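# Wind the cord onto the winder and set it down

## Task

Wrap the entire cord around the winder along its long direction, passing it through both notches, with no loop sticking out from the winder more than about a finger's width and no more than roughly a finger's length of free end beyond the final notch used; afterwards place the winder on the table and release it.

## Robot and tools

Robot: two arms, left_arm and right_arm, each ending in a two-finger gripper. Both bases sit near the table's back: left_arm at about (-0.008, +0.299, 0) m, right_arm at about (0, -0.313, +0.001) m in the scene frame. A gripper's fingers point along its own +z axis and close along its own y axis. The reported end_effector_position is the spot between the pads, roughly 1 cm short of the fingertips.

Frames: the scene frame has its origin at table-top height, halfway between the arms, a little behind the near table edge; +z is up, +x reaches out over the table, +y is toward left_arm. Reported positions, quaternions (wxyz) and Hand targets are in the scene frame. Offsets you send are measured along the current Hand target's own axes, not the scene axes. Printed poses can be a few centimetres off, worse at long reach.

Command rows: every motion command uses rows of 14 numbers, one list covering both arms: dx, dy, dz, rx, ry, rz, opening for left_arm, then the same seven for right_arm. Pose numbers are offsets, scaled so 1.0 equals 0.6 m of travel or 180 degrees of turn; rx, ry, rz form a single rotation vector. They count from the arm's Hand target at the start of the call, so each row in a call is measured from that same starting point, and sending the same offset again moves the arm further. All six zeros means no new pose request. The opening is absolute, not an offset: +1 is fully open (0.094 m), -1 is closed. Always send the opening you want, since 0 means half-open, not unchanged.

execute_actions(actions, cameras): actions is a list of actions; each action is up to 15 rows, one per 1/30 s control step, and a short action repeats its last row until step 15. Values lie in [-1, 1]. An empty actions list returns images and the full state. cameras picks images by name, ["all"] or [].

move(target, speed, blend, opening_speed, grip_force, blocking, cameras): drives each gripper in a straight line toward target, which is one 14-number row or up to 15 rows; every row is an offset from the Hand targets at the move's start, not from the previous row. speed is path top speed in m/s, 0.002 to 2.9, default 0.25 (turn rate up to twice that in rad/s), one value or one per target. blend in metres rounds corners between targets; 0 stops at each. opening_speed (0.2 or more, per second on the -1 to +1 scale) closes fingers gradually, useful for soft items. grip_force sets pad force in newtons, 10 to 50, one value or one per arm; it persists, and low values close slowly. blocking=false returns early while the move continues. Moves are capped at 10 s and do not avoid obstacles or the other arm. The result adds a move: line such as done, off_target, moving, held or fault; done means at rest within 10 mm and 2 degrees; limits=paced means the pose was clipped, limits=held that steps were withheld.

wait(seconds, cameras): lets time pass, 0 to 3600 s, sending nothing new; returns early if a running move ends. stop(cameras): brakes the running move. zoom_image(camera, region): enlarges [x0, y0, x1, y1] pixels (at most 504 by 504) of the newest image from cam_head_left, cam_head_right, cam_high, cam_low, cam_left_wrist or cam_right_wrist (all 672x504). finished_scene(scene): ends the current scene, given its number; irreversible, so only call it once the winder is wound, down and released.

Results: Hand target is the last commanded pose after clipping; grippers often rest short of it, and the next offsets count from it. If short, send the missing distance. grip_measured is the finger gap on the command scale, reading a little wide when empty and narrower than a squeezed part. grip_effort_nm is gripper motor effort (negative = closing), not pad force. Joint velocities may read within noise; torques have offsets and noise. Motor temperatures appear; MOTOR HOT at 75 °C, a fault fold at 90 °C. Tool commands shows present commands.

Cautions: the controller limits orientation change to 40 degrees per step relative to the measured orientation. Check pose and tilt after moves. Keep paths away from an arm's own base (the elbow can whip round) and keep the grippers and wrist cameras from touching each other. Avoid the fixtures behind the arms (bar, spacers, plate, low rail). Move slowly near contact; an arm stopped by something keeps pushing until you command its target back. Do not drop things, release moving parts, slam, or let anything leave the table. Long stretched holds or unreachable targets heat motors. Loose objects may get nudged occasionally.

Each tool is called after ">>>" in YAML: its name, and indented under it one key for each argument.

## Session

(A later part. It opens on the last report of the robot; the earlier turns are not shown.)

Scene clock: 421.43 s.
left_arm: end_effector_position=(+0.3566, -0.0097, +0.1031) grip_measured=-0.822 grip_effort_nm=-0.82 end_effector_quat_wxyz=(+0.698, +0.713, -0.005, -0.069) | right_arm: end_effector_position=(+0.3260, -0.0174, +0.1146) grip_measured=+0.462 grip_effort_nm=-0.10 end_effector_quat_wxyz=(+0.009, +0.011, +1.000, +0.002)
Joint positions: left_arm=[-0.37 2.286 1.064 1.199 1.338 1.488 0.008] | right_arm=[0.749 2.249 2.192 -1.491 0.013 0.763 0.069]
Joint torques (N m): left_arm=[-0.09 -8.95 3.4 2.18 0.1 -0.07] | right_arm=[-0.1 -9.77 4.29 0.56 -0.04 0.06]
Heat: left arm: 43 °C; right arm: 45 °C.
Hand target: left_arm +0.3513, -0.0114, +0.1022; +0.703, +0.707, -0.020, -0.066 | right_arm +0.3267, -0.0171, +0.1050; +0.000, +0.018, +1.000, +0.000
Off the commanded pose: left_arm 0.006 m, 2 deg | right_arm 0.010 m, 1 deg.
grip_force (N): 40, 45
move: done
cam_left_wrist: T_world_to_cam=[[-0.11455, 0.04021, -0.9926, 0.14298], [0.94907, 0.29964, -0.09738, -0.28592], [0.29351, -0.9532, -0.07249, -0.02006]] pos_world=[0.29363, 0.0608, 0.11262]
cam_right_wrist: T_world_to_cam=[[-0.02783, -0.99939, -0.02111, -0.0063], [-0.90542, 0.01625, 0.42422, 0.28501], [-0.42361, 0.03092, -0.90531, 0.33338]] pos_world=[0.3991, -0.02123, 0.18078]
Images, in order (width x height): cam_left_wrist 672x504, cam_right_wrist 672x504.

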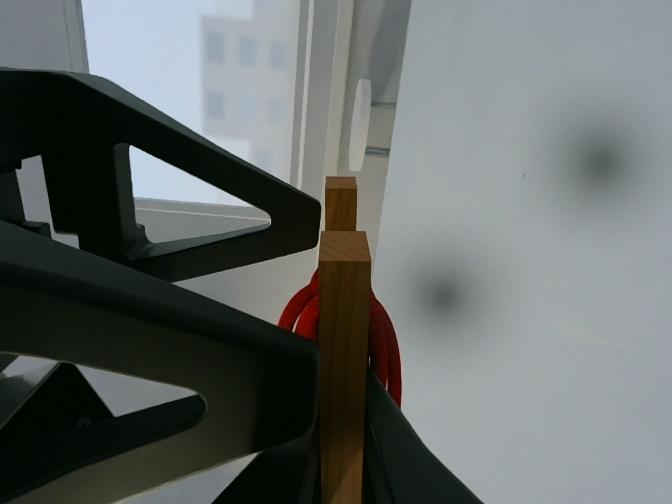

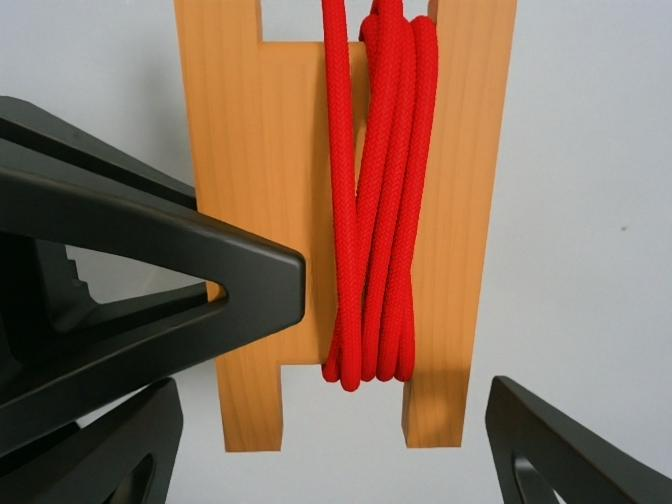

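>>> move:
  target: [0,0,0,0,0,0,-0.95,0,0.0033,0.015,0,0,0,0.46]
  speed: 0.06
  cameras: ["cam_right_wrist"]

Scene clock: 422.67 s.
left_arm: end_effector_position=(+0.3576, -0.0098, +0.1031) grip_measured=-0.822 grip_effort_nm=-0.82 end_effector_quat_wxyz=(+0.698, +0.713, -0.003, -0.067) | right_arm: end_effector_position=(+0.3247, -0.0178, +0.1062) grip_measured=+0.461 grip_effort_nm=-0.09 end_effector_quat_wxyz=(+0.004, +0.011, +1.000, -0.001)
Joint positions: left_arm=[-0.37 2.286 1.064 1.199 1.332 1.487 0.008] | right_arm=[0.749 2.249 2.158 -1.467 0.01 0.763 0.069]
Joint torques (N m): left_arm=[-0.02 -8.9 3.4 2.2 0.21 -0.06] | right_arm=[0.29 -9.81 4.1 0.6 -0.02 0.11]
Heat: left arm: 43 °C; right arm: 45 °C.
Hand target: left_arm +0.3513, -0.0114, +0.1022; +0.703, +0.707, -0.020, -0.066 | right_arm +0.3268, -0.0151, +0.0960; +0.000, +0.018, +1.000, +0.000
Off the commanded pose: left_arm 0.007 m, 2 deg | right_arm 0.011 m, 1 deg.
grip_force (N): 40, 45
move: off_target (right_arm)
cam_right_wrist: T_world_to_cam=[[-0.02791, -0.99948, -0.01615, -0.00732], [-0.9013, 0.01818, 0.43281, 0.28524], [-0.43229, 0.02664, -0.90134, 0.32742]] pos_world=[0.39842, -0.02122, 0.17155]

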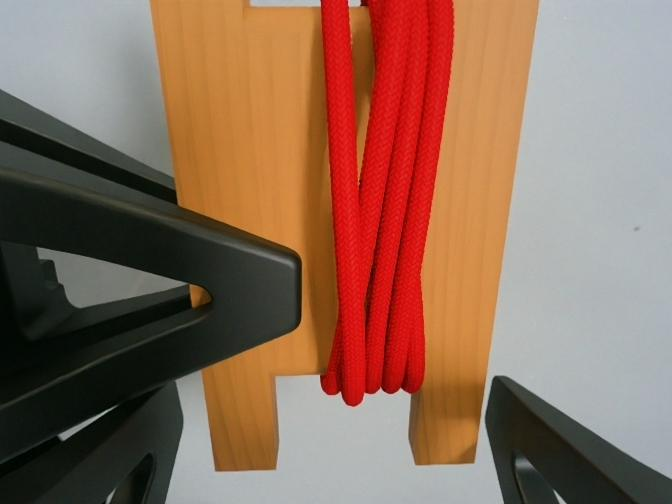

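>>> move:
  target: [0,0,0,0,0,0,-0.95,0,0.0,0,0,0,0,0.0]
  speed: 0.06
  opening_speed: 0.4
  grip_force: [40,40]
  cameras: ["cam_right_wrist","cam_left_wrist"]

Scene clock: 424.23 s.
left_arm: end_effector_position=(+0.3576, -0.0098, +0.1031) grip_measured=-0.822 grip_effort_nm=-0.82 end_effector_quat_wxyz=(+0.698, +0.713, -0.003, -0.067) | right_arm: end_effector_position=(+0.3261, -0.0170, +0.1062) grip_measured=+0.168 grip_effort_nm=-0.86 end_effector_quat_wxyz=(+0.006, +0.012, +1.000, +0.002)
Joint positions: left_arm=[-0.37 2.286 1.064 1.2 1.333 1.486 0.008] | right_arm=[0.749 2.249 2.158 -1.461 0.009 0.765 0.055]
Joint torques (N m): left_arm=[-0.1 -8.96 3.36 2.19 0.2 -0.04] | right_arm=[0.35 -9.66 4.04 0.53 -0.01 0.11]
Heat: left arm: 43 °C; right arm: 45 °C.
Hand target: left_arm +0.3514, -0.0114, +0.1022; +0.703, +0.707, -0.020, -0.066 | right_arm +0.3269, -0.0152, +0.0960; +0.000, +0.018, +1.000, +0.000
Off the commanded pose: left_arm 0.007 m, 2 deg | right_arm 0.010 m, 1 deg.
grip_force (N): 40, 40
move: done
cam_left_wrist: T_world_to_cam=[[-0.11505, 0.03945, -0.99258, 0.14336], [0.9473, 0.30508, -0.09768, -0.28612], [0.29896, -0.95151, -0.07247, -0.02242]] pos_world=[0.29423, 0.0603, 0.11272]
cam_right_wrist: T_world_to_cam=[[-0.03048, -0.99931, -0.021, -0.00504], [-0.9032, 0.01854, 0.42882, 0.28753], [-0.42814, 0.03204, -0.90314, 0.32693]] pos_world=[0.39951, -0.02084, 0.17186]
Images, in order (width x height): cam_left_wrist 672x504, cam_right_wrist 672x504.

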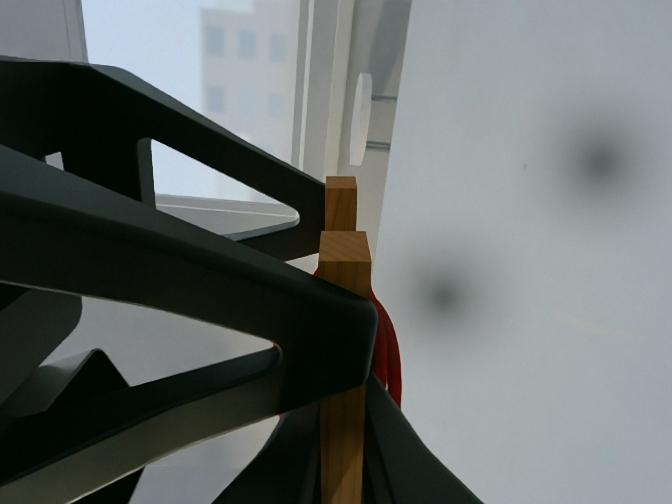

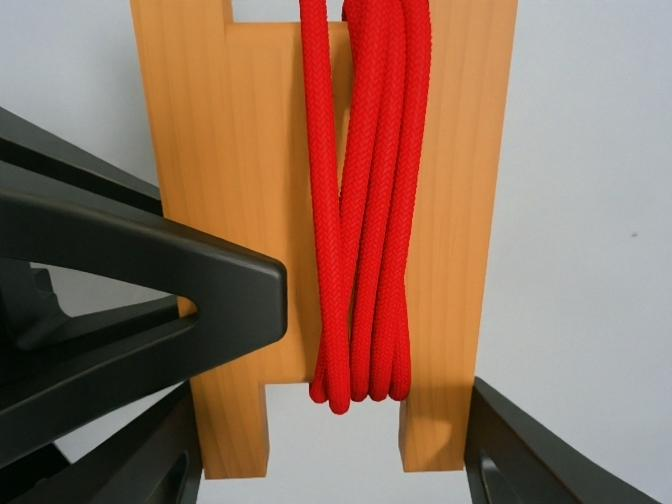

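>>> move:
  target: [0,0,0,0,0,0,-0.5,0,0,0,0,0,0,0.0]
  opening_speed: 0.5
  cameras: ["cam_right_wrist","cam_left_wrist"]

Scene clock: 425.67 s.
left_arm: end_effector_position=(+0.3583, -0.0098, +0.1034) grip_measured=-0.503 grip_effort_nm=0.14 end_effector_quat_wxyz=(+0.699, +0.713, -0.002, -0.065) | right_arm: end_effector_position=(+0.3266, -0.0161, +0.1062) grip_measured=+0.168 grip_effort_nm=-0.86 end_effector_quat_wxyz=(+0.007, +0.012, +1.000, +0.004)
Joint positions: left_arm=[-0.37 2.286 1.064 1.203 1.328 1.485 0.023] | right_arm=[0.749 2.249 2.158 -1.457 0.008 0.765 0.055]
Joint torques (N m): left_arm=[-0.08 -8.92 3.37 2.16 0.25 -0.02] | right_arm=[0.36 -9.99 4.08 0.51 0.02 0.08]
Heat: left arm: 43 °C; right arm: 45 °C.
Hand target: left_arm +0.3513, -0.0114, +0.1022; +0.703, +0.707, -0.020, -0.066 | right_arm +0.3269, -0.0152, +0.0960; +0.000, +0.018, +1.000, +0.000
Off the commanded pose: left_arm 0.007 m, 2 deg | right_arm 0.010 m, 1 deg.
grip_force (N): 40, 40
move: done
cam_left_wrist: T_world_to_cam=[[-0.11416, 0.0384, -0.99272, 0.14343], [0.94612, 0.309, -0.09685, -0.28637], [0.30303, -0.95029, -0.07161, -0.02418]] pos_world=[0.29464, 0.06, 0.11292]
cam_right_wrist: T_world_to_cam=[[-0.03047, -0.99923, -0.02467, -0.0038], [-0.90394, 0.01702, 0.42732, 0.28831], [-0.42657, 0.03533, -0.90376, 0.32681]] pos_world=[0.39991, -0.02025, 0.17206]
Images, in order (width x height): cam_left_wrist 672x504, cam_right_wrist 672x504.

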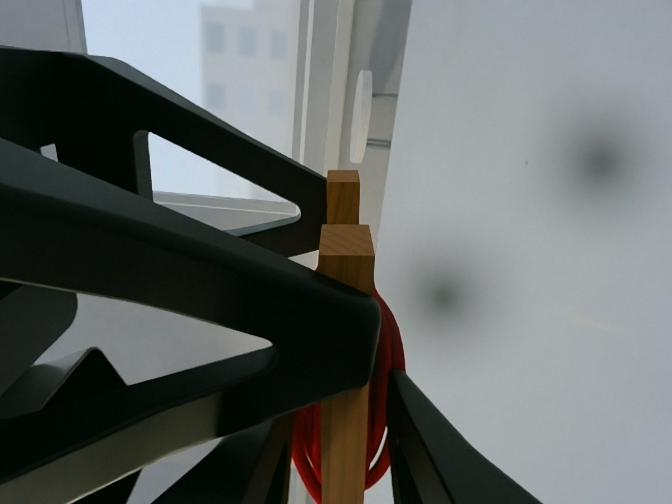

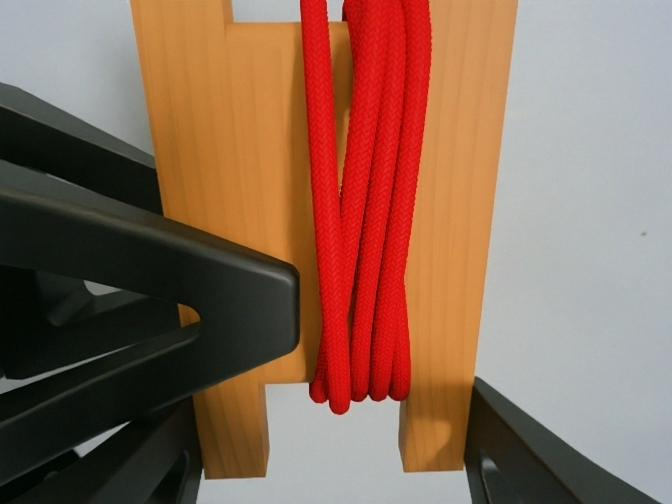

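>>> move:
  target: [0,0,-0.25,0,0,0,-0.5,0,0,0,0,0,0,0.0]
  speed: 0.15
  cameras: ["cam_right_wrist","cam_left_wrist","cam_low"]

Scene clock: 427.53 s.
left_arm: end_effector_position=(+0.3823, +0.1354, +0.0848) grip_measured=-0.502 grip_effort_nm=0.13 end_effector_quat_wxyz=(+0.701, +0.708, +0.084, -0.025) | right_arm: end_effector_position=(+0.3270, -0.0153, +0.1062) grip_measured=+0.168 grip_effort_nm=-0.86 end_effector_quat_wxyz=(+0.008, +0.012, +1.000, +0.005)
Joint positions: left_arm=[-0.005 2.265 0.926 1.203 1.515 1.538 0.023] | right_arm=[0.749 2.249 2.158 -1.454 0.006 0.765 0.055]
Joint torques (N m): left_arm=[0.9 -13.26 3.06 1.74 0.83 0.32] | right_arm=[0.25 -9.94 4.05 0.54 0.04 0.1]
Heat: left arm: 43 °C; right arm: 45 °C.
Hand target: left_arm +0.3695, +0.1375, +0.1024; +0.703, +0.707, -0.020, -0.066 | right_arm +0.3269, -0.0152, +0.0960; +0.000, +0.018, +1.000, +0.000
Off the commanded pose: left_arm 0.022 m, 13 deg | right_arm 0.010 m, 1 deg.
joint sent to its limit (left arm) — joint 5 (wrist yaw), upper limit. The joint targets are off in orientation, not in position.
grip_force (N): 40, 40
move: off_target (left_arm)
cam_left_wrist: T_world_to_cam=[[-0.18058, 0.01262, -0.98348, 0.15021], [0.86799, 0.47231, -0.15331, -0.34315], [0.46258, -0.88134, -0.09625, 0.03701]] pos_world=[0.30786, 0.1928, 0.09869]
cam_right_wrist: T_world_to_cam=[[-0.03042, -0.99913, -0.02847, -0.00267], [-0.90447, 0.01539, 0.42626, 0.28893], [-0.42545, 0.03871, -0.90415, 0.3266]] pos_world=[0.40021, -0.01976, 0.17206]
Images, in order (width x height): cam_low 672x504, cam_left_wrist 672x504, cam_right_wrist 672x504.

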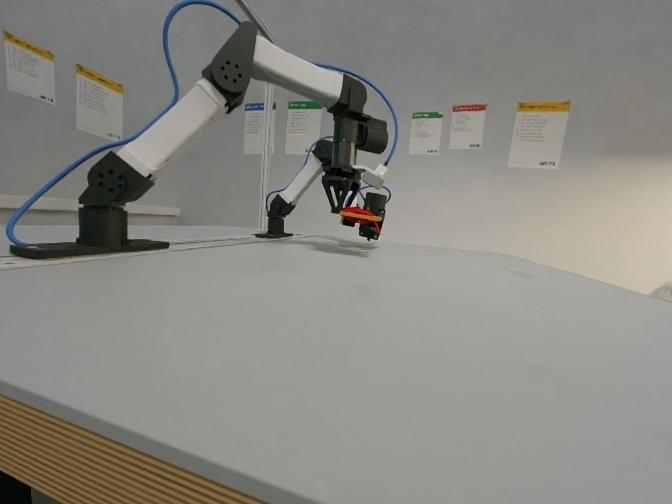

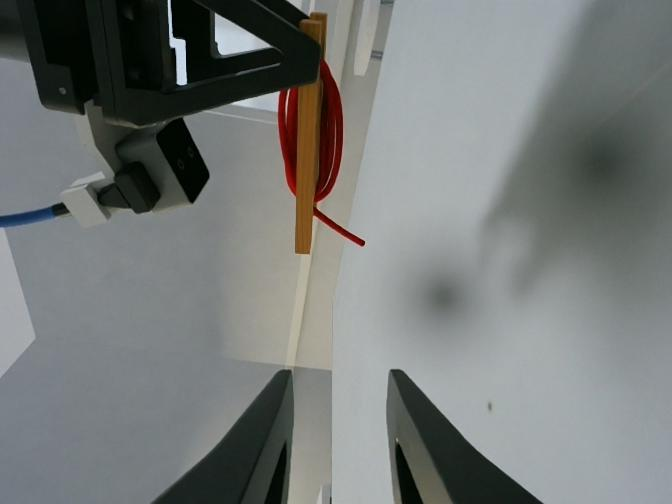

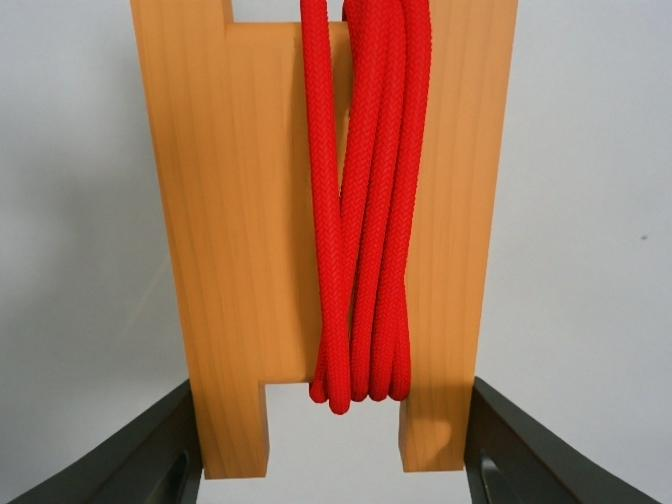

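>>> move:
  target: [0,0,0,0,0,0,-0.5,0,0,0.085,0,0,0,0.0]
  speed: 0.1
  cameras: ["cam_left_wrist","cam_right_wrist","cam_low"]

Scene clock: 429.50 s.
left_arm: end_effector_position=(+0.3823, +0.1354, +0.0849) grip_measured=-0.502 grip_effort_nm=0.13 end_effector_quat_wxyz=(+0.701, +0.708, +0.084, -0.024) | right_arm: end_effector_position=(+0.3276, -0.0145, +0.0540) grip_measured=+0.168 grip_effort_nm=-0.87 end_effector_quat_wxyz=(+0.006, +0.012, +1.000, +0.004)
Joint positions: left_arm=[-0.005 2.264 0.926 1.203 1.515 1.538 0.023] | right_arm=[0.749 2.249 1.951 -1.25 0.006 0.765 0.055]
Joint torques (N m): left_arm=[0.96 -13.09 2.97 1.74 0.83 0.33] | right_arm=[0.23 -10.18 4.3 0.49 0 0.07]
Heat: left arm: 43 °C; right arm: 45 °C.
Hand target: left_arm +0.3695, +0.1374, +0.1024; +0.703, +0.707, -0.020, -0.066 | right_arm +0.3269, -0.0152, +0.0450; +0.000, +0.018, +1.000, +0.000
Off the commanded pose: left_arm 0.022 m, 13 deg | right_arm 0.009 m, 1 deg.
joint sent to its limit (left arm) — joint 5 (wrist yaw), upper limit. The joint targets are off in orientation, not in position.
grip_force (N): 40, 40
move: done
cam_left_wrist: T_world_to_cam=[[-0.17977, 0.01263, -0.98363, 0.14998], [0.86811, 0.47234, -0.1526, -0.34326], [0.46268, -0.88133, -0.09588, 0.03694]] pos_world=[0.30786, 0.1928, 0.09869]
cam_right_wrist: T_world_to_cam=[[-0.0305, -0.99921, -0.02551, -0.00345], [-0.90314, 0.01661, 0.42903, 0.31115], [-0.42827, 0.03612, -0.90293, 0.28046]] pos_world=[0.40101, -0.01875, 0.11965]
Images, in order (width x height): cam_low 672x504, cam_left_wrist 672x504, cam_right_wrist 672x504.

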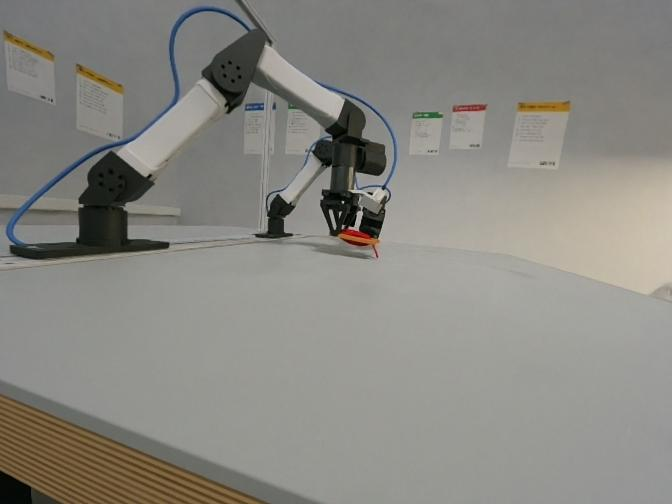

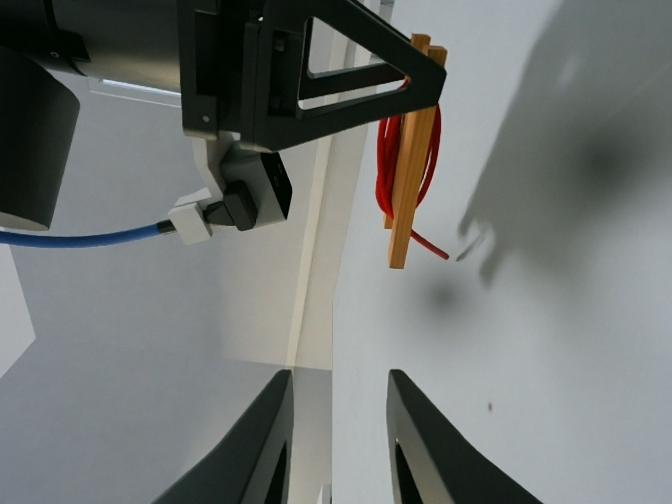

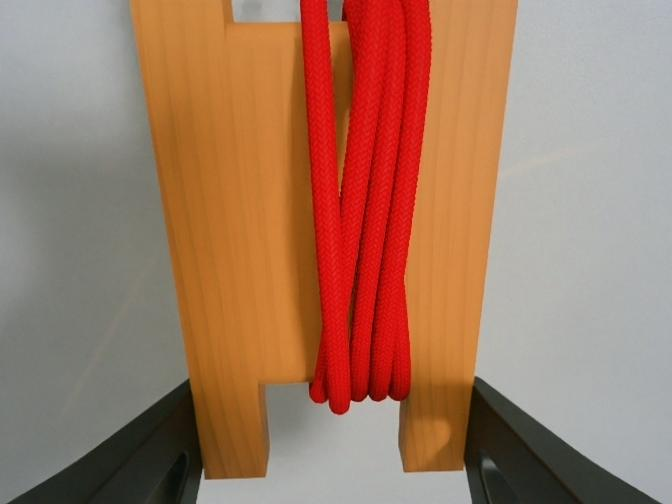

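>>> zoom_image:
  camera: "cam_left_wrist"
  region: [340, 20, 540, 300]

Scaled by 1.800 from the camera's image (finer frame: 960x720).

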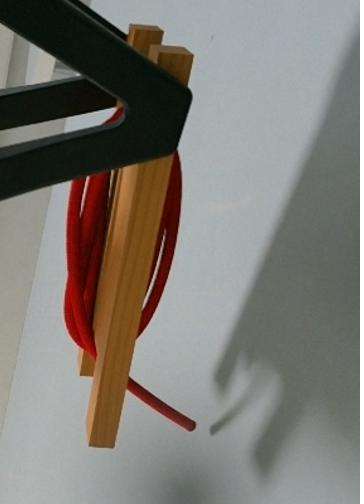

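>>> move:
  target: [0,0,0,0,0,0,-0.5,0,0,0.0217,0,0,0,0.0]
  speed: 0.06
  cameras: ["cam_left_wrist"]

Scene clock: 432.80 s.
left_arm: end_effector_position=(+0.3823, +0.1354, +0.0849) grip_measured=-0.502 grip_effort_nm=0.14 end_effector_quat_wxyz=(+0.701, +0.708, +0.084, -0.024) | right_arm: end_effector_position=(+0.3278, -0.0143, +0.0420) grip_measured=+0.168 grip_effort_nm=-0.87 end_effector_quat_wxyz=(+0.007, +0.012, +1.000, +0.005)
Joint positions: left_arm=[-0.005 2.264 0.926 1.203 1.515 1.538 0.023] | right_arm=[0.749 2.253 1.91 -1.203 0.006 0.765 0.055]
Joint torques (N m): left_arm=[0.91 -13.12 2.99 1.75 0.84 0.33] | right_arm=[0.17 -9.95 4.27 0.51 0.01 0.12]
Motor temperatures (°C): left_arm=[25 43 42 40 25 25 26] | right_arm=[22 45 37 36 24 26 26]
Heat: left arm: 43 °C; right arm: 45 °C.
Hand target: left_arm +0.3695, +0.1374, +0.1024; +0.703, +0.707, -0.020, -0.066 | right_arm +0.3269, -0.0152, +0.0320; +0.000, +0.018, +1.000, +0.000
Off the commanded pose: left_arm 0.022 m, 13 deg | right_arm 0.010 m, 1 deg.
joint sent to its limit (left arm) — joint 5 (wrist yaw), upper limit. The joint targets are off in orientation, not in position.
grip_force (N): 40, 40
move: done
cam_left_wrist: T_world_to_cam=[[-0.17977, 0.01263, -0.98363, 0.14998], [0.86811, 0.47234, -0.1526, -0.34326], [0.46268, -0.88133, -0.09588, 0.03694]] pos_world=[0.30786, 0.1928, 0.09869]

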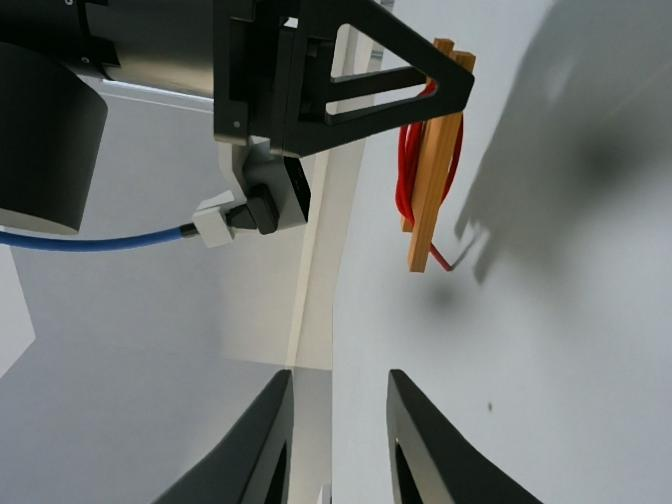

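>>> move:
  target:
    - [0,0,0,0,0,0,-0.5,0,0,0.0083,0,0,0,0.0]
    - [0,0,0,0,0,0,-0.5,-0.003,-0.0833,0.015,0,0,0,0.0]
  speed: 0.07
  blend: 0.005
  cameras: ["cam_left_wrist","cam_right_wrist","cam_low"]

Scene clock: 434.67 s.
left_arm: end_effector_position=(+0.3823, +0.1354, +0.0849) grip_measured=-0.502 grip_effort_nm=0.13 end_effector_quat_wxyz=(+0.701, +0.708, +0.084, -0.024) | right_arm: end_effector_position=(+0.3277, -0.0611, +0.0203) grip_measured=+0.168 grip_effort_nm=-0.86 end_effector_quat_wxyz=(+0.000, +0.018, +1.000, -0.002)
Joint positions: left_arm=[-0.005 2.264 0.926 1.203 1.515 1.538 0.023] | right_arm=[0.665 2.163 1.676 -1.078 0.006 0.693 0.055]
Joint torques (N m): left_arm=[0.95 -13.08 2.95 1.75 0.84 0.33] | right_arm=[-0.29 -12.21 3.62 0.4 0.05 -0.13]
Heat: left arm: 44 °C; right arm: 45 °C.
Hand target: left_arm +0.3695, +0.1374, +0.1024; +0.703, +0.707, -0.020, -0.066 | right_arm +0.3269, -0.0651, +0.0230; +0.000, +0.018, +1.000, +0.000
Off the commanded pose: left_arm 0.022 m, 13 deg | right_arm 0.005 m, 0 deg.
joint sent to its limit (left arm) — joint 5 (wrist yaw), upper limit. The joint targets are off in orientation, not in position.
grip_force (N): 40, 40
move: done; blend cut to 0.0026 m at target 1
cam_left_wrist: T_world_to_cam=[[-0.17977, 0.01263, -0.98363, 0.14998], [0.86811, 0.47234, -0.1526, -0.34326], [0.46268, -0.88133, -0.09588, 0.03694]] pos_world=[0.30786, 0.1928, 0.09869]
cam_right_wrist: T_world_to_cam=[[-0.04289, -0.999, -0.0129, -0.04707], [-0.89755, 0.03285, 0.4397, 0.32547], [-0.43883, 0.03043, -0.89805, 0.25481]] pos_world=[0.40192, -0.06547, 0.08512]
Images, in order (width x height): cam_low 672x504, cam_left_wrist 672x504, cam_right_wrist 672x504.

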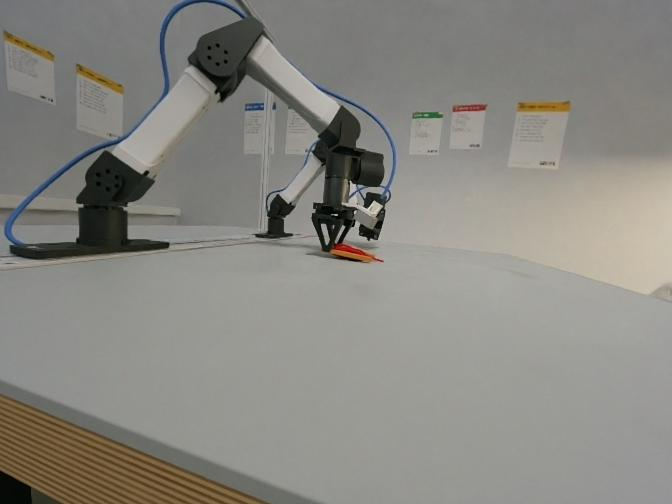

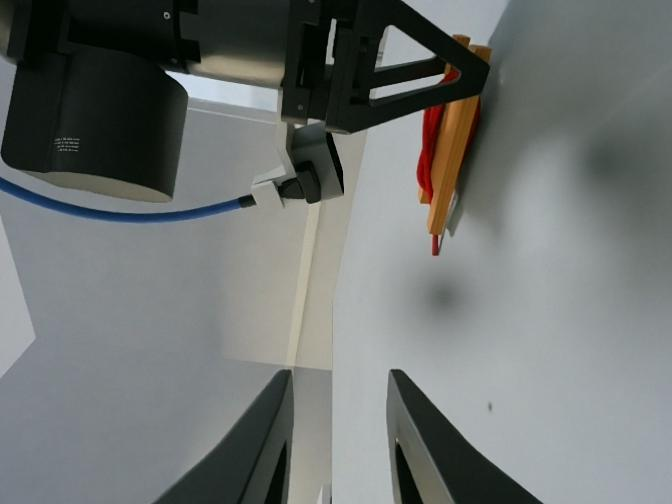

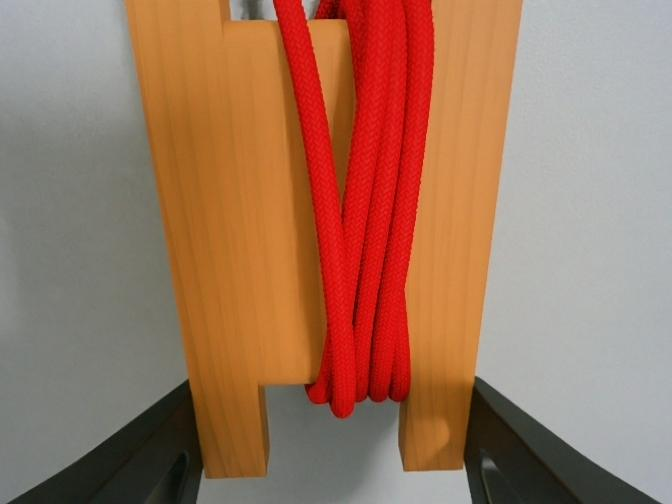

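>>> zoom_image:
  camera: "cam_left_wrist"
  region: [360, 20, 540, 280]

>>> zoom_image:
  camera: "cam_low"
  region: [290, 190, 430, 290]

Scaled by 1.938 from the camera's image (finer frame: 960x720).

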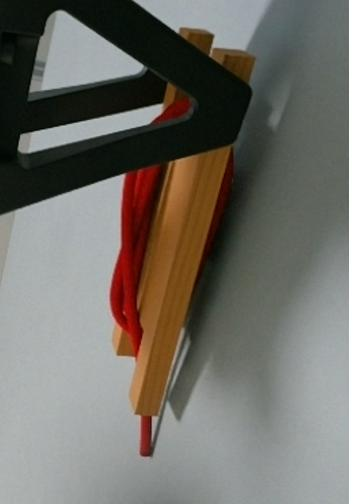

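Scaled by 3.600 from the camera's image (finer frame: 960x720).

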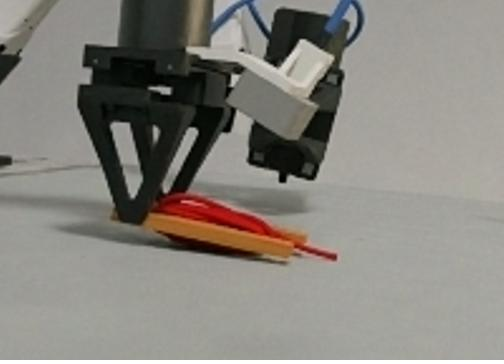

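>>> move:
  target: [0,0,0,0,0,0,-0.5,0,0,-0.06,0,0,0,0.0]
  speed: 0.1
  cameras: ["cam_left_wrist","cam_right_wrist"]

Scene clock: 436.43 s.
left_arm: end_effector_position=(+0.3823, +0.1354, +0.0849) grip_measured=-0.502 grip_effort_nm=0.14 end_effector_quat_wxyz=(+0.701, +0.708, +0.084, -0.024) | right_arm: end_effector_position=(+0.3216, -0.0669, +0.0448) grip_measured=+0.168 grip_effort_nm=-0.86 end_effector_quat_wxyz=(-0.011, +0.019, +1.000, -0.012)
Joint positions: left_arm=[-0.005 2.264 0.926 1.203 1.515 1.538 0.023] | right_arm=[0.663 2.139 1.735 -1.191 0.006 0.693 0.055]
Joint torques (N m): left_arm=[0.91 -13.11 2.96 1.75 0.84 0.34] | right_arm=[-0.28 -12.45 6.71 0.23 0.07 -0.17]
Heat: left arm: 44 °C; right arm: 46 °C.
Hand target: left_arm +0.3695, +0.1374, +0.1024; +0.703, +0.707, -0.020, -0.066 | right_arm +0.3269, -0.0652, +0.0589; +0.000, +0.018, +1.000, +0.000
Off the commanded pose: left_arm 0.022 m, 13 deg | right_arm 0.015 m, 2 deg.
joint sent to its limit (left arm) — joint 5 (wrist yaw), upper limit. The joint targets are off in orientation, not in position.
grip_force (N): 40, 40
move: off_target (right_arm)
cam_left_wrist: T_world_to_cam=[[-0.17977, 0.01263, -0.98363, 0.14998], [0.86811, 0.47234, -0.1526, -0.34326], [0.46268, -0.88133, -0.09588, 0.03694]] pos_world=[0.30786, 0.1928, 0.09869]
cam_right_wrist: T_world_to_cam=[[-0.04433, -0.999, 0.00631, -0.05314], [-0.8869, 0.04227, 0.46002, 0.30573], [-0.45983, 0.0148, -0.88789, 0.27961]] pos_world=[0.39736, -0.07014, 0.10795]

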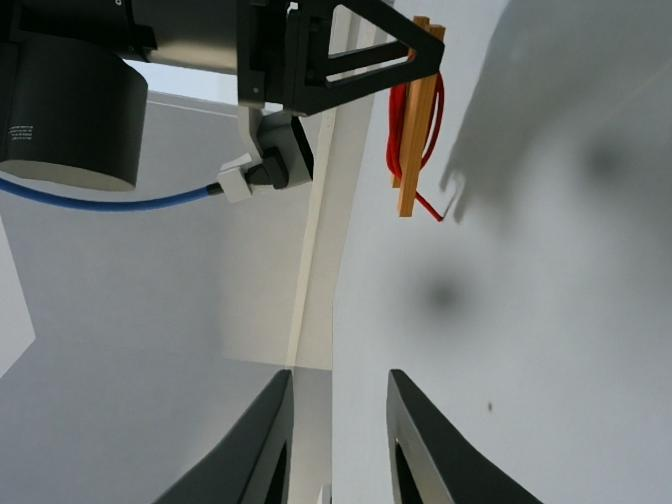

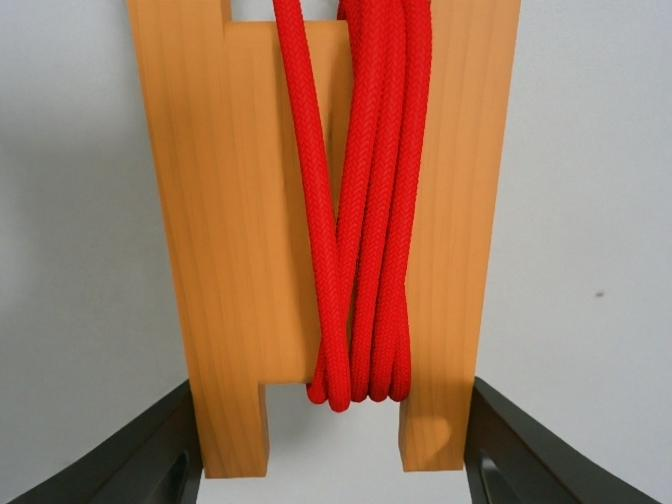

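>>> move:
  target:
    - [0.0871,0.0017,0.0187,-0.0524,0.1241,-0.8647,-0.9,0,0,0,0,0,0,0.0]
    - [0.1229,-0.0792,0.1573,-0.0524,0.1241,-0.8647,-0.9,0,0,0,0,0,0,0.0]
  speed: 0.25
  blend: 0.02
  cameras: ["cam_left_wrist","cam_right_wrist"]

Scene clock: 451.77 s.
left_arm: end_effector_position=(+0.4258, +0.0376, +0.0482) grip_measured=-0.898 grip_effort_nm=-0.08 end_effector_quat_wxyz=(+0.105, +0.119, +0.785, -0.599) | right_arm: end_effector_position=(+0.3215, -0.0670, +0.0448) grip_measured=+0.168 grip_effort_nm=-0.86 end_effector_quat_wxyz=(-0.011, +0.019, +1.000, -0.012)
Joint positions: left_arm=[-0.245 2.319 1.376 0.092 1.228 -0.441 0.005] | right_arm=[0.663 2.139 1.735 -1.192 0.006 0.693 0.055]
Joint torques (N m): left_arm=[0.06 -11.79 4.42 1.81 0.34 0.02] | right_arm=[-0.17 -12.45 6.8 0.19 0.02 -0.12]
Motor temperatures (°C): left_arm=[25 46 42 40 25 25 26] | right_arm=[22 50 39 35 24 26 27]
Heat: left arm: 46 °C; right arm: 50 °C.
Hand target: left_arm +0.4281, +0.0353, +0.0501; +0.118, +0.125, +0.783, -0.597 | right_arm +0.3269, -0.0652, +0.0589; +0.000, +0.018, +1.000, +0.000
Off the commanded pose: left_arm 0.004 m, 2 deg | right_arm 0.015 m, 2 deg.
grip_force (N): 40, 40
move: done
cam_left_wrist: T_world_to_cam=[[-0.28742, -0.24532, 0.92585, 0.08647], [-0.88657, 0.43396, -0.16024, 0.40851], [-0.36248, -0.86689, -0.34223, 0.2897]] pos_world=[0.49204, 0.09507, 0.08454]
cam_right_wrist: T_world_to_cam=[[-0.04433, -0.99899, 0.00655, -0.05327], [-0.88674, 0.04237, 0.46033, 0.3056], [-0.46014, 0.0146, -0.88772, 0.27957]] pos_world=[0.39726, -0.07024, 0.10785]

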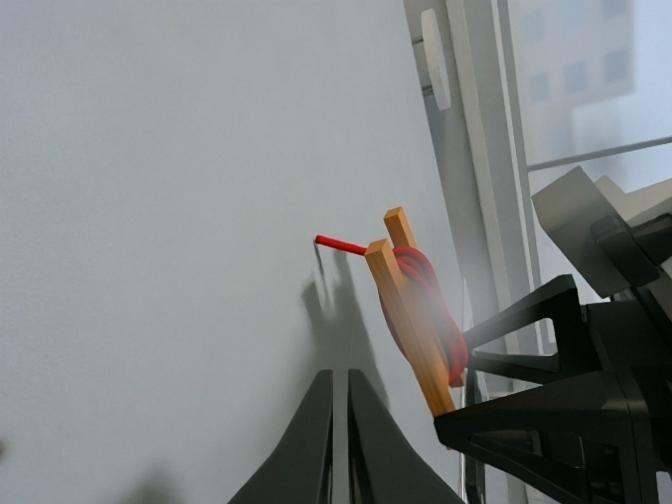

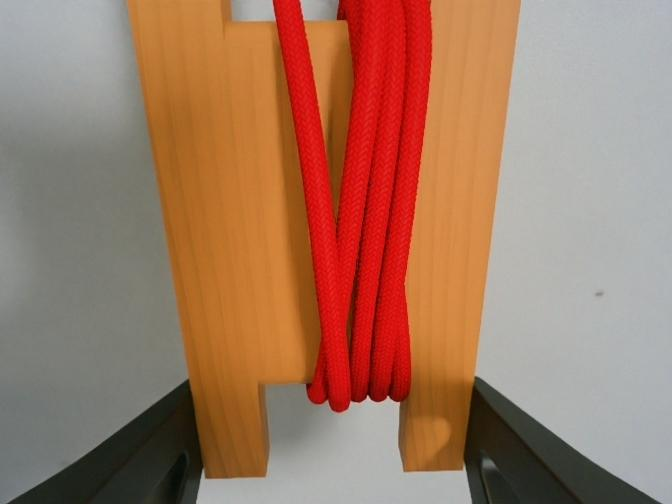

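>>> move:
  target: [0,0,0,0,0,0,-0.9,-0.075,0.0027,0.0317,0,0,0,0.0]
  speed: 0.06
  cameras: ["cam_left_wrist"]

Scene clock: 454.63 s.
left_arm: end_effector_position=(+0.4259, +0.0376, +0.0482) grip_measured=-0.898 grip_effort_nm=-0.08 end_effector_quat_wxyz=(+0.105, +0.119, +0.785, -0.598) | right_arm: end_effector_position=(+0.3695, -0.0649, +0.0422) grip_measured=+0.168 grip_effort_nm=-0.87 end_effector_quat_wxyz=(+0.005, +0.021, +1.000, +0.001)
Joint positions: left_arm=[-0.245 2.319 1.376 0.093 1.228 -0.442 0.005] | right_arm=[0.601 2.268 1.936 -1.221 0.006 0.634 0.055]
Joint torques (N m): left_arm=[0.06 -11.77 4.55 1.79 0.35 0.1] | right_arm=[-0.14 -10.02 6.8 0.31 0.03 -0.13]
Heat: left arm: 46 °C; right arm: 51 °C.
Hand target: left_arm +0.4280, +0.0354, +0.0503; +0.117, +0.126, +0.784, -0.597 | right_arm +0.3719, -0.0653, +0.0400; +0.000, +0.018, +1.000, +0.000
Off the commanded pose: left_arm 0.004 m, 2 deg | right_arm 0.003 m, 1 deg.
grip_force (N): 40, 40
move: done
cam_left_wrist: T_world_to_cam=[[-0.28743, -0.2456, 0.92578, 0.08654], [-0.88668, 0.43374, -0.16023, 0.40855], [-0.36219, -0.86692, -0.34244, 0.28967]] pos_world=[0.49204, 0.09517, 0.08454]

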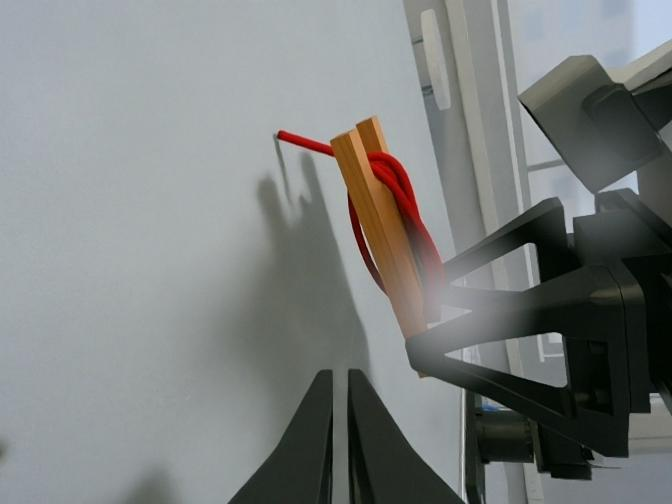

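>>> move:
  target: [0,0,0,0,0,0,-0.9,-0.0583,0.0021,0.0117,0,0,0,0.0]
  speed: 0.08
  cameras: ["cam_left_wrist"]

Scene clock: 456.23 s.
left_arm: end_effector_position=(+0.4259, +0.0376, +0.0482) grip_measured=-0.898 grip_effort_nm=-0.08 end_effector_quat_wxyz=(+0.105, +0.119, +0.785, -0.598) | right_arm: end_effector_position=(+0.4056, -0.0655, +0.0362) grip_measured=+0.168 grip_effort_nm=-0.86 end_effector_quat_wxyz=(+0.006, +0.022, +1.000, +0.001)
Joint positions: left_arm=[-0.245 2.319 1.376 0.093 1.228 -0.442 0.005] | right_arm=[0.558 2.42 2.177 -1.308 0.006 0.593 0.055]
Joint torques (N m): left_arm=[0.09 -11.78 4.59 1.79 0.34 0.09] | right_arm=[0.06 -10.81 6.89 0.32 0 -0.16]
Heat: left arm: 46 °C; right arm: 51 °C.
Hand target: left_arm +0.4280, +0.0354, +0.0503; +0.117, +0.126, +0.784, -0.597 | right_arm +0.4069, -0.0652, +0.0329; +0.000, +0.018, +1.000, +0.000
Off the commanded pose: left_arm 0.004 m, 2 deg | right_arm 0.003 m, 1 deg.
grip_force (N): 40, 40
move: done
cam_left_wrist: T_world_to_cam=[[-0.28743, -0.2456, 0.92578, 0.08654], [-0.88668, 0.43374, -0.16023, 0.40855], [-0.36219, -0.86692, -0.34244, 0.28967]] pos_world=[0.49204, 0.09517, 0.08454]

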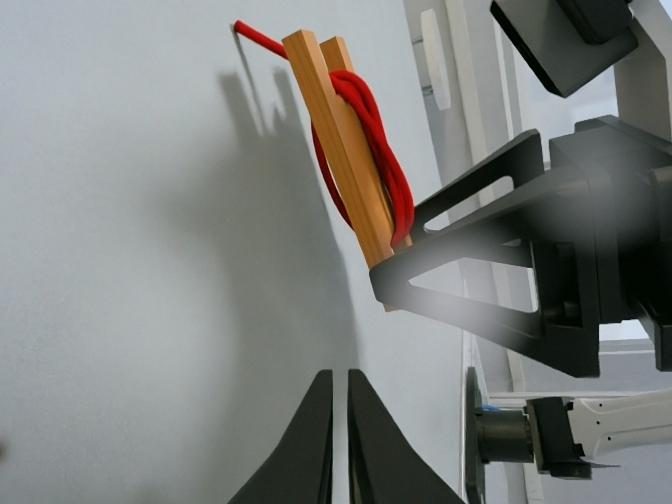

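>>> move:
  target:
    - [0,0,0,0,0,0,-0.9,0.05,-0.0018,0.02,0,0,0,0.0]
    - [0,0,0,0,0,0,-0.9,0.0833,-0.003,0.045,0,0,0,0.0]
  speed: 0.1
  blend: 0.01
  cameras: ["cam_left_wrist","cam_low"]

Scene clock: 459.30 s.
left_arm: end_effector_position=(+0.4259, +0.0376, +0.0482) grip_measured=-0.898 grip_effort_nm=-0.08 end_effector_quat_wxyz=(+0.105, +0.119, +0.785, -0.598) | right_arm: end_effector_position=(+0.3686, -0.0687, +0.0135) grip_measured=+0.168 grip_effort_nm=-0.86 end_effector_quat_wxyz=(+0.017, +0.019, +1.000, -0.002)
Joint positions: left_arm=[-0.245 2.319 1.376 0.093 1.228 -0.442 0.005] | right_arm=[0.602 2.258 1.804 -1.082 0.025 0.632 0.055]
Joint torques (N m): left_arm=[0.08 -11.77 4.56 1.79 0.34 0.1] | right_arm=[1.16 -11.37 3.18 0.49 -0.12 0.04]
Heat: left arm: 46 °C; right arm: 51 °C.
Hand target: left_arm +0.4280, +0.0354, +0.0503; +0.117, +0.126, +0.784, -0.597 | right_arm +0.3569, -0.0652, +0.0059; +0.000, +0.018, +1.000, +0.000
Off the commanded pose: left_arm 0.004 m, 2 deg | right_arm 0.014 m, 2 deg.
grip_force (N): 40, 40
move: off_target (right_arm)
cam_left_wrist: T_world_to_cam=[[-0.28743, -0.2456, 0.92578, 0.08654], [-0.88668, 0.43374, -0.16023, 0.40855], [-0.36219, -0.86692, -0.34244, 0.28967]] pos_world=[0.49204, 0.09517, 0.08454]
Images, in order (width x height): cam_low 672x504, cam_left_wrist 672x504.

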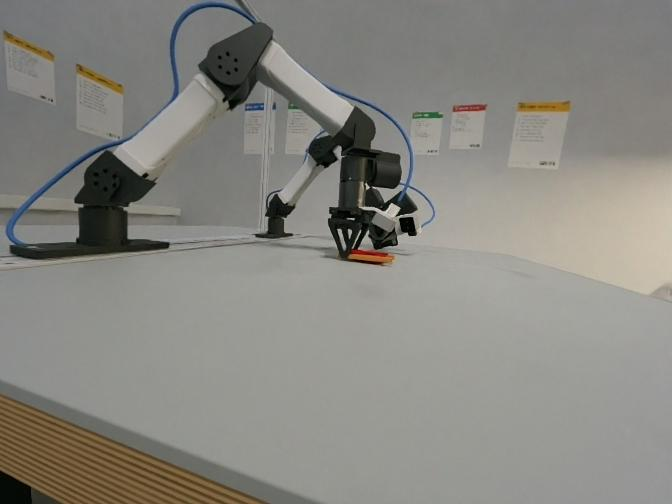

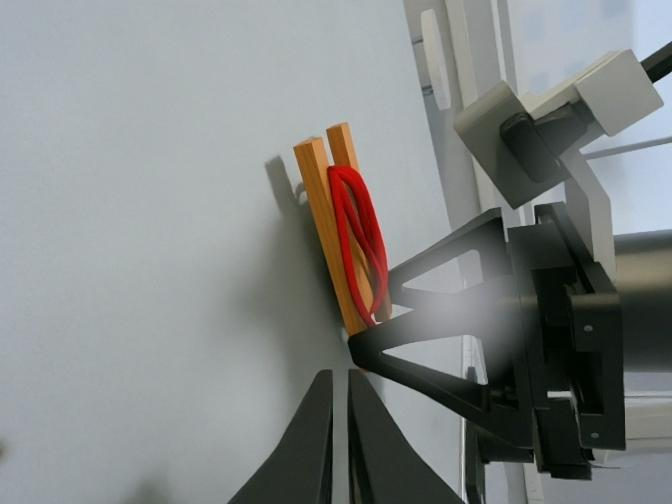

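>>> zoom_image:
  camera: "cam_left_wrist"
  region: [250, 100, 450, 380]

>>> zoom_image:
  camera: "cam_low"
  region: [310, 200, 430, 290]

Scaled by 1.800 from the camera's image (finer frame: 960x720).

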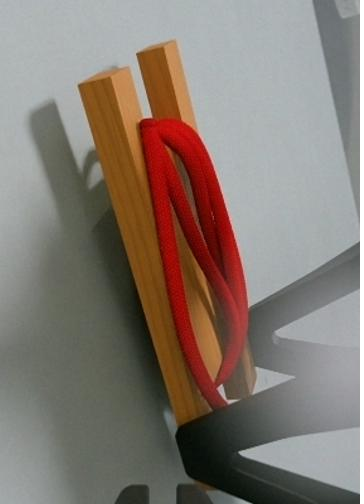

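Scaled by 4.200 from the camera's image (finer frame: 960x720).

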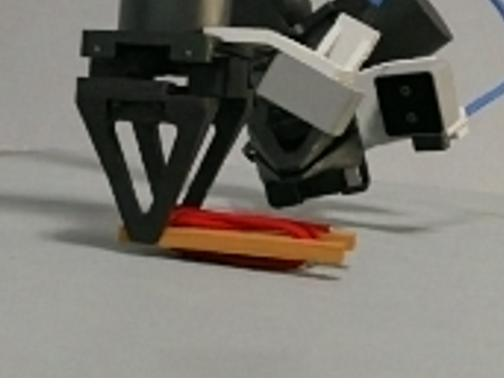

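>>> wait:
  seconds: 0.1
  cameras: ["cam_right_wrist"]

Scene clock: 459.77 s.
left_arm: end_effector_position=(+0.4259, +0.0376, +0.0482) grip_measured=-0.898 grip_effort_nm=-0.08 end_effector_quat_wxyz=(+0.105, +0.119, +0.785, -0.598) | right_arm: end_effector_position=(+0.3686, -0.0687, +0.0136) grip_measured=+0.168 grip_effort_nm=-0.87 end_effector_quat_wxyz=(+0.017, +0.019, +1.000, -0.002)
Joint positions: left_arm=[-0.245 2.319 1.376 0.093 1.228 -0.442 0.005] | right_arm=[0.602 2.257 1.803 -1.082 0.025 0.633 0.055]
Joint torques (N m): left_arm=[0.1 -11.71 4.56 1.78 0.34 0.1] | right_arm=[1.28 -11.32 3.07 0.45 -0.18 0.08]
Heat: left arm: 46 °C; right arm: 51 °C.
Hand target: left_arm +0.4280, +0.0354, +0.0503; +0.117, +0.126, +0.784, -0.597 | right_arm +0.3569, -0.0652, +0.0060; +0.000, +0.018, +1.000, +0.000
Tool commands: left_gripper/opening=-0.9 right_gripper/opening=+0.0
Off the commanded pose: left_arm 0.004 m, 2 deg | right_arm 0.014 m, 2 deg.
grip_force (N): 40, 40
wait: 0.10 s; at rest from the start
cam_right_wrist: T_world_to_cam=[[-0.04498, -0.99887, -0.01498, -0.05217], [-0.91197, 0.03494, 0.40877, 0.37124], [-0.40779, 0.03205, -0.91252, 0.25587]] pos_world=[0.44055, -0.07328, 0.08095]

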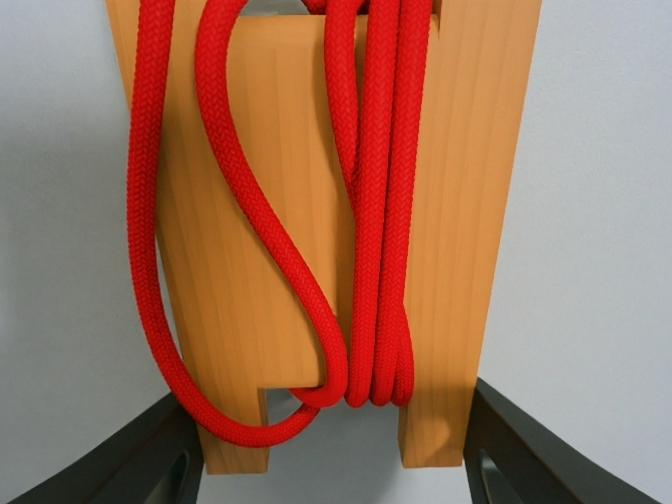

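>>> move:
  target: [0,0,0,0,0,0,-0.9,0,0,-0.15,0,0,0,0.0]
  speed: 0.1
  cameras: ["cam_left_wrist","cam_right_wrist"]

Scene clock: 469.37 s.
left_arm: end_effector_position=(+0.4259, +0.0376, +0.0482) grip_measured=-0.898 grip_effort_nm=-0.08 end_effector_quat_wxyz=(+0.105, +0.119, +0.785, -0.598) | right_arm: end_effector_position=(+0.3570, -0.0700, +0.0841) grip_measured=+0.168 grip_effort_nm=-0.86 end_effector_quat_wxyz=(-0.007, +0.015, +1.000, -0.010)
Joint positions: left_arm=[-0.245 2.319 1.376 0.093 1.228 -0.442 0.005] | right_arm=[0.609 2.239 2.054 -1.402 0.011 0.633 0.055]
Joint torques (N m): left_arm=[0.08 -11.77 4.57 1.79 0.34 0.1] | right_arm=[0.66 -12.74 6.67 0.24 -0.01 0.07]
Heat: left arm: 46 °C; right arm: 53 °C.
Hand target: left_arm +0.4280, +0.0354, +0.0503; +0.117, +0.126, +0.784, -0.597 | right_arm +0.3569, -0.0651, +0.0960; +0.000, +0.018, +1.000, +0.000
Off the commanded pose: left_arm 0.004 m, 2 deg | right_arm 0.013 m, 1 deg.
grip_force (N): 40, 40
move: off_target (right_arm)
cam_left_wrist: T_world_to_cam=[[-0.28743, -0.2456, 0.92578, 0.08654], [-0.88668, 0.43374, -0.16023, 0.40855], [-0.36219, -0.86692, -0.34244, 0.28967]] pos_world=[0.49204, 0.09517, 0.08454]
cam_right_wrist: T_world_to_cam=[[-0.0379, -0.99928, 0.00372, -0.05704], [-0.89082, 0.03547, 0.45296, 0.32071], [-0.45277, 0.01385, -0.89152, 0.32847]] pos_world=[0.43226, -0.07292, 0.14778]

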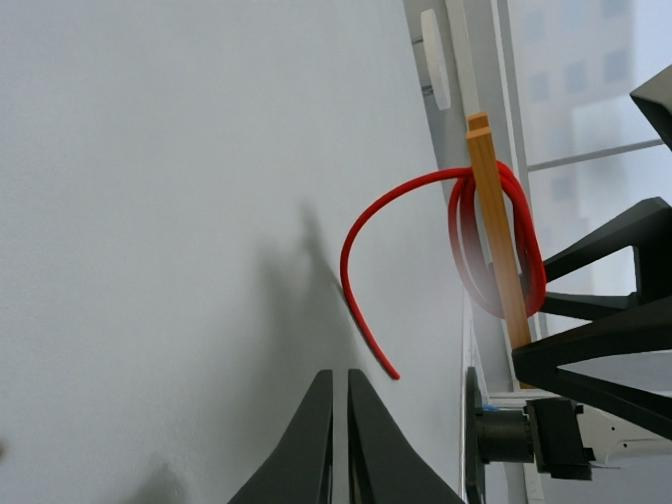

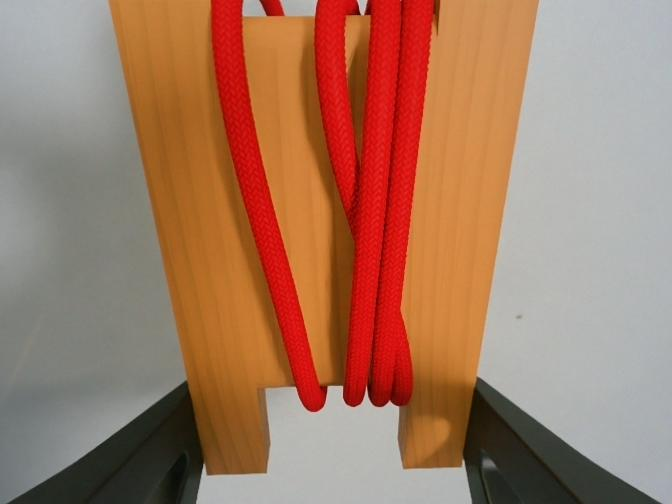

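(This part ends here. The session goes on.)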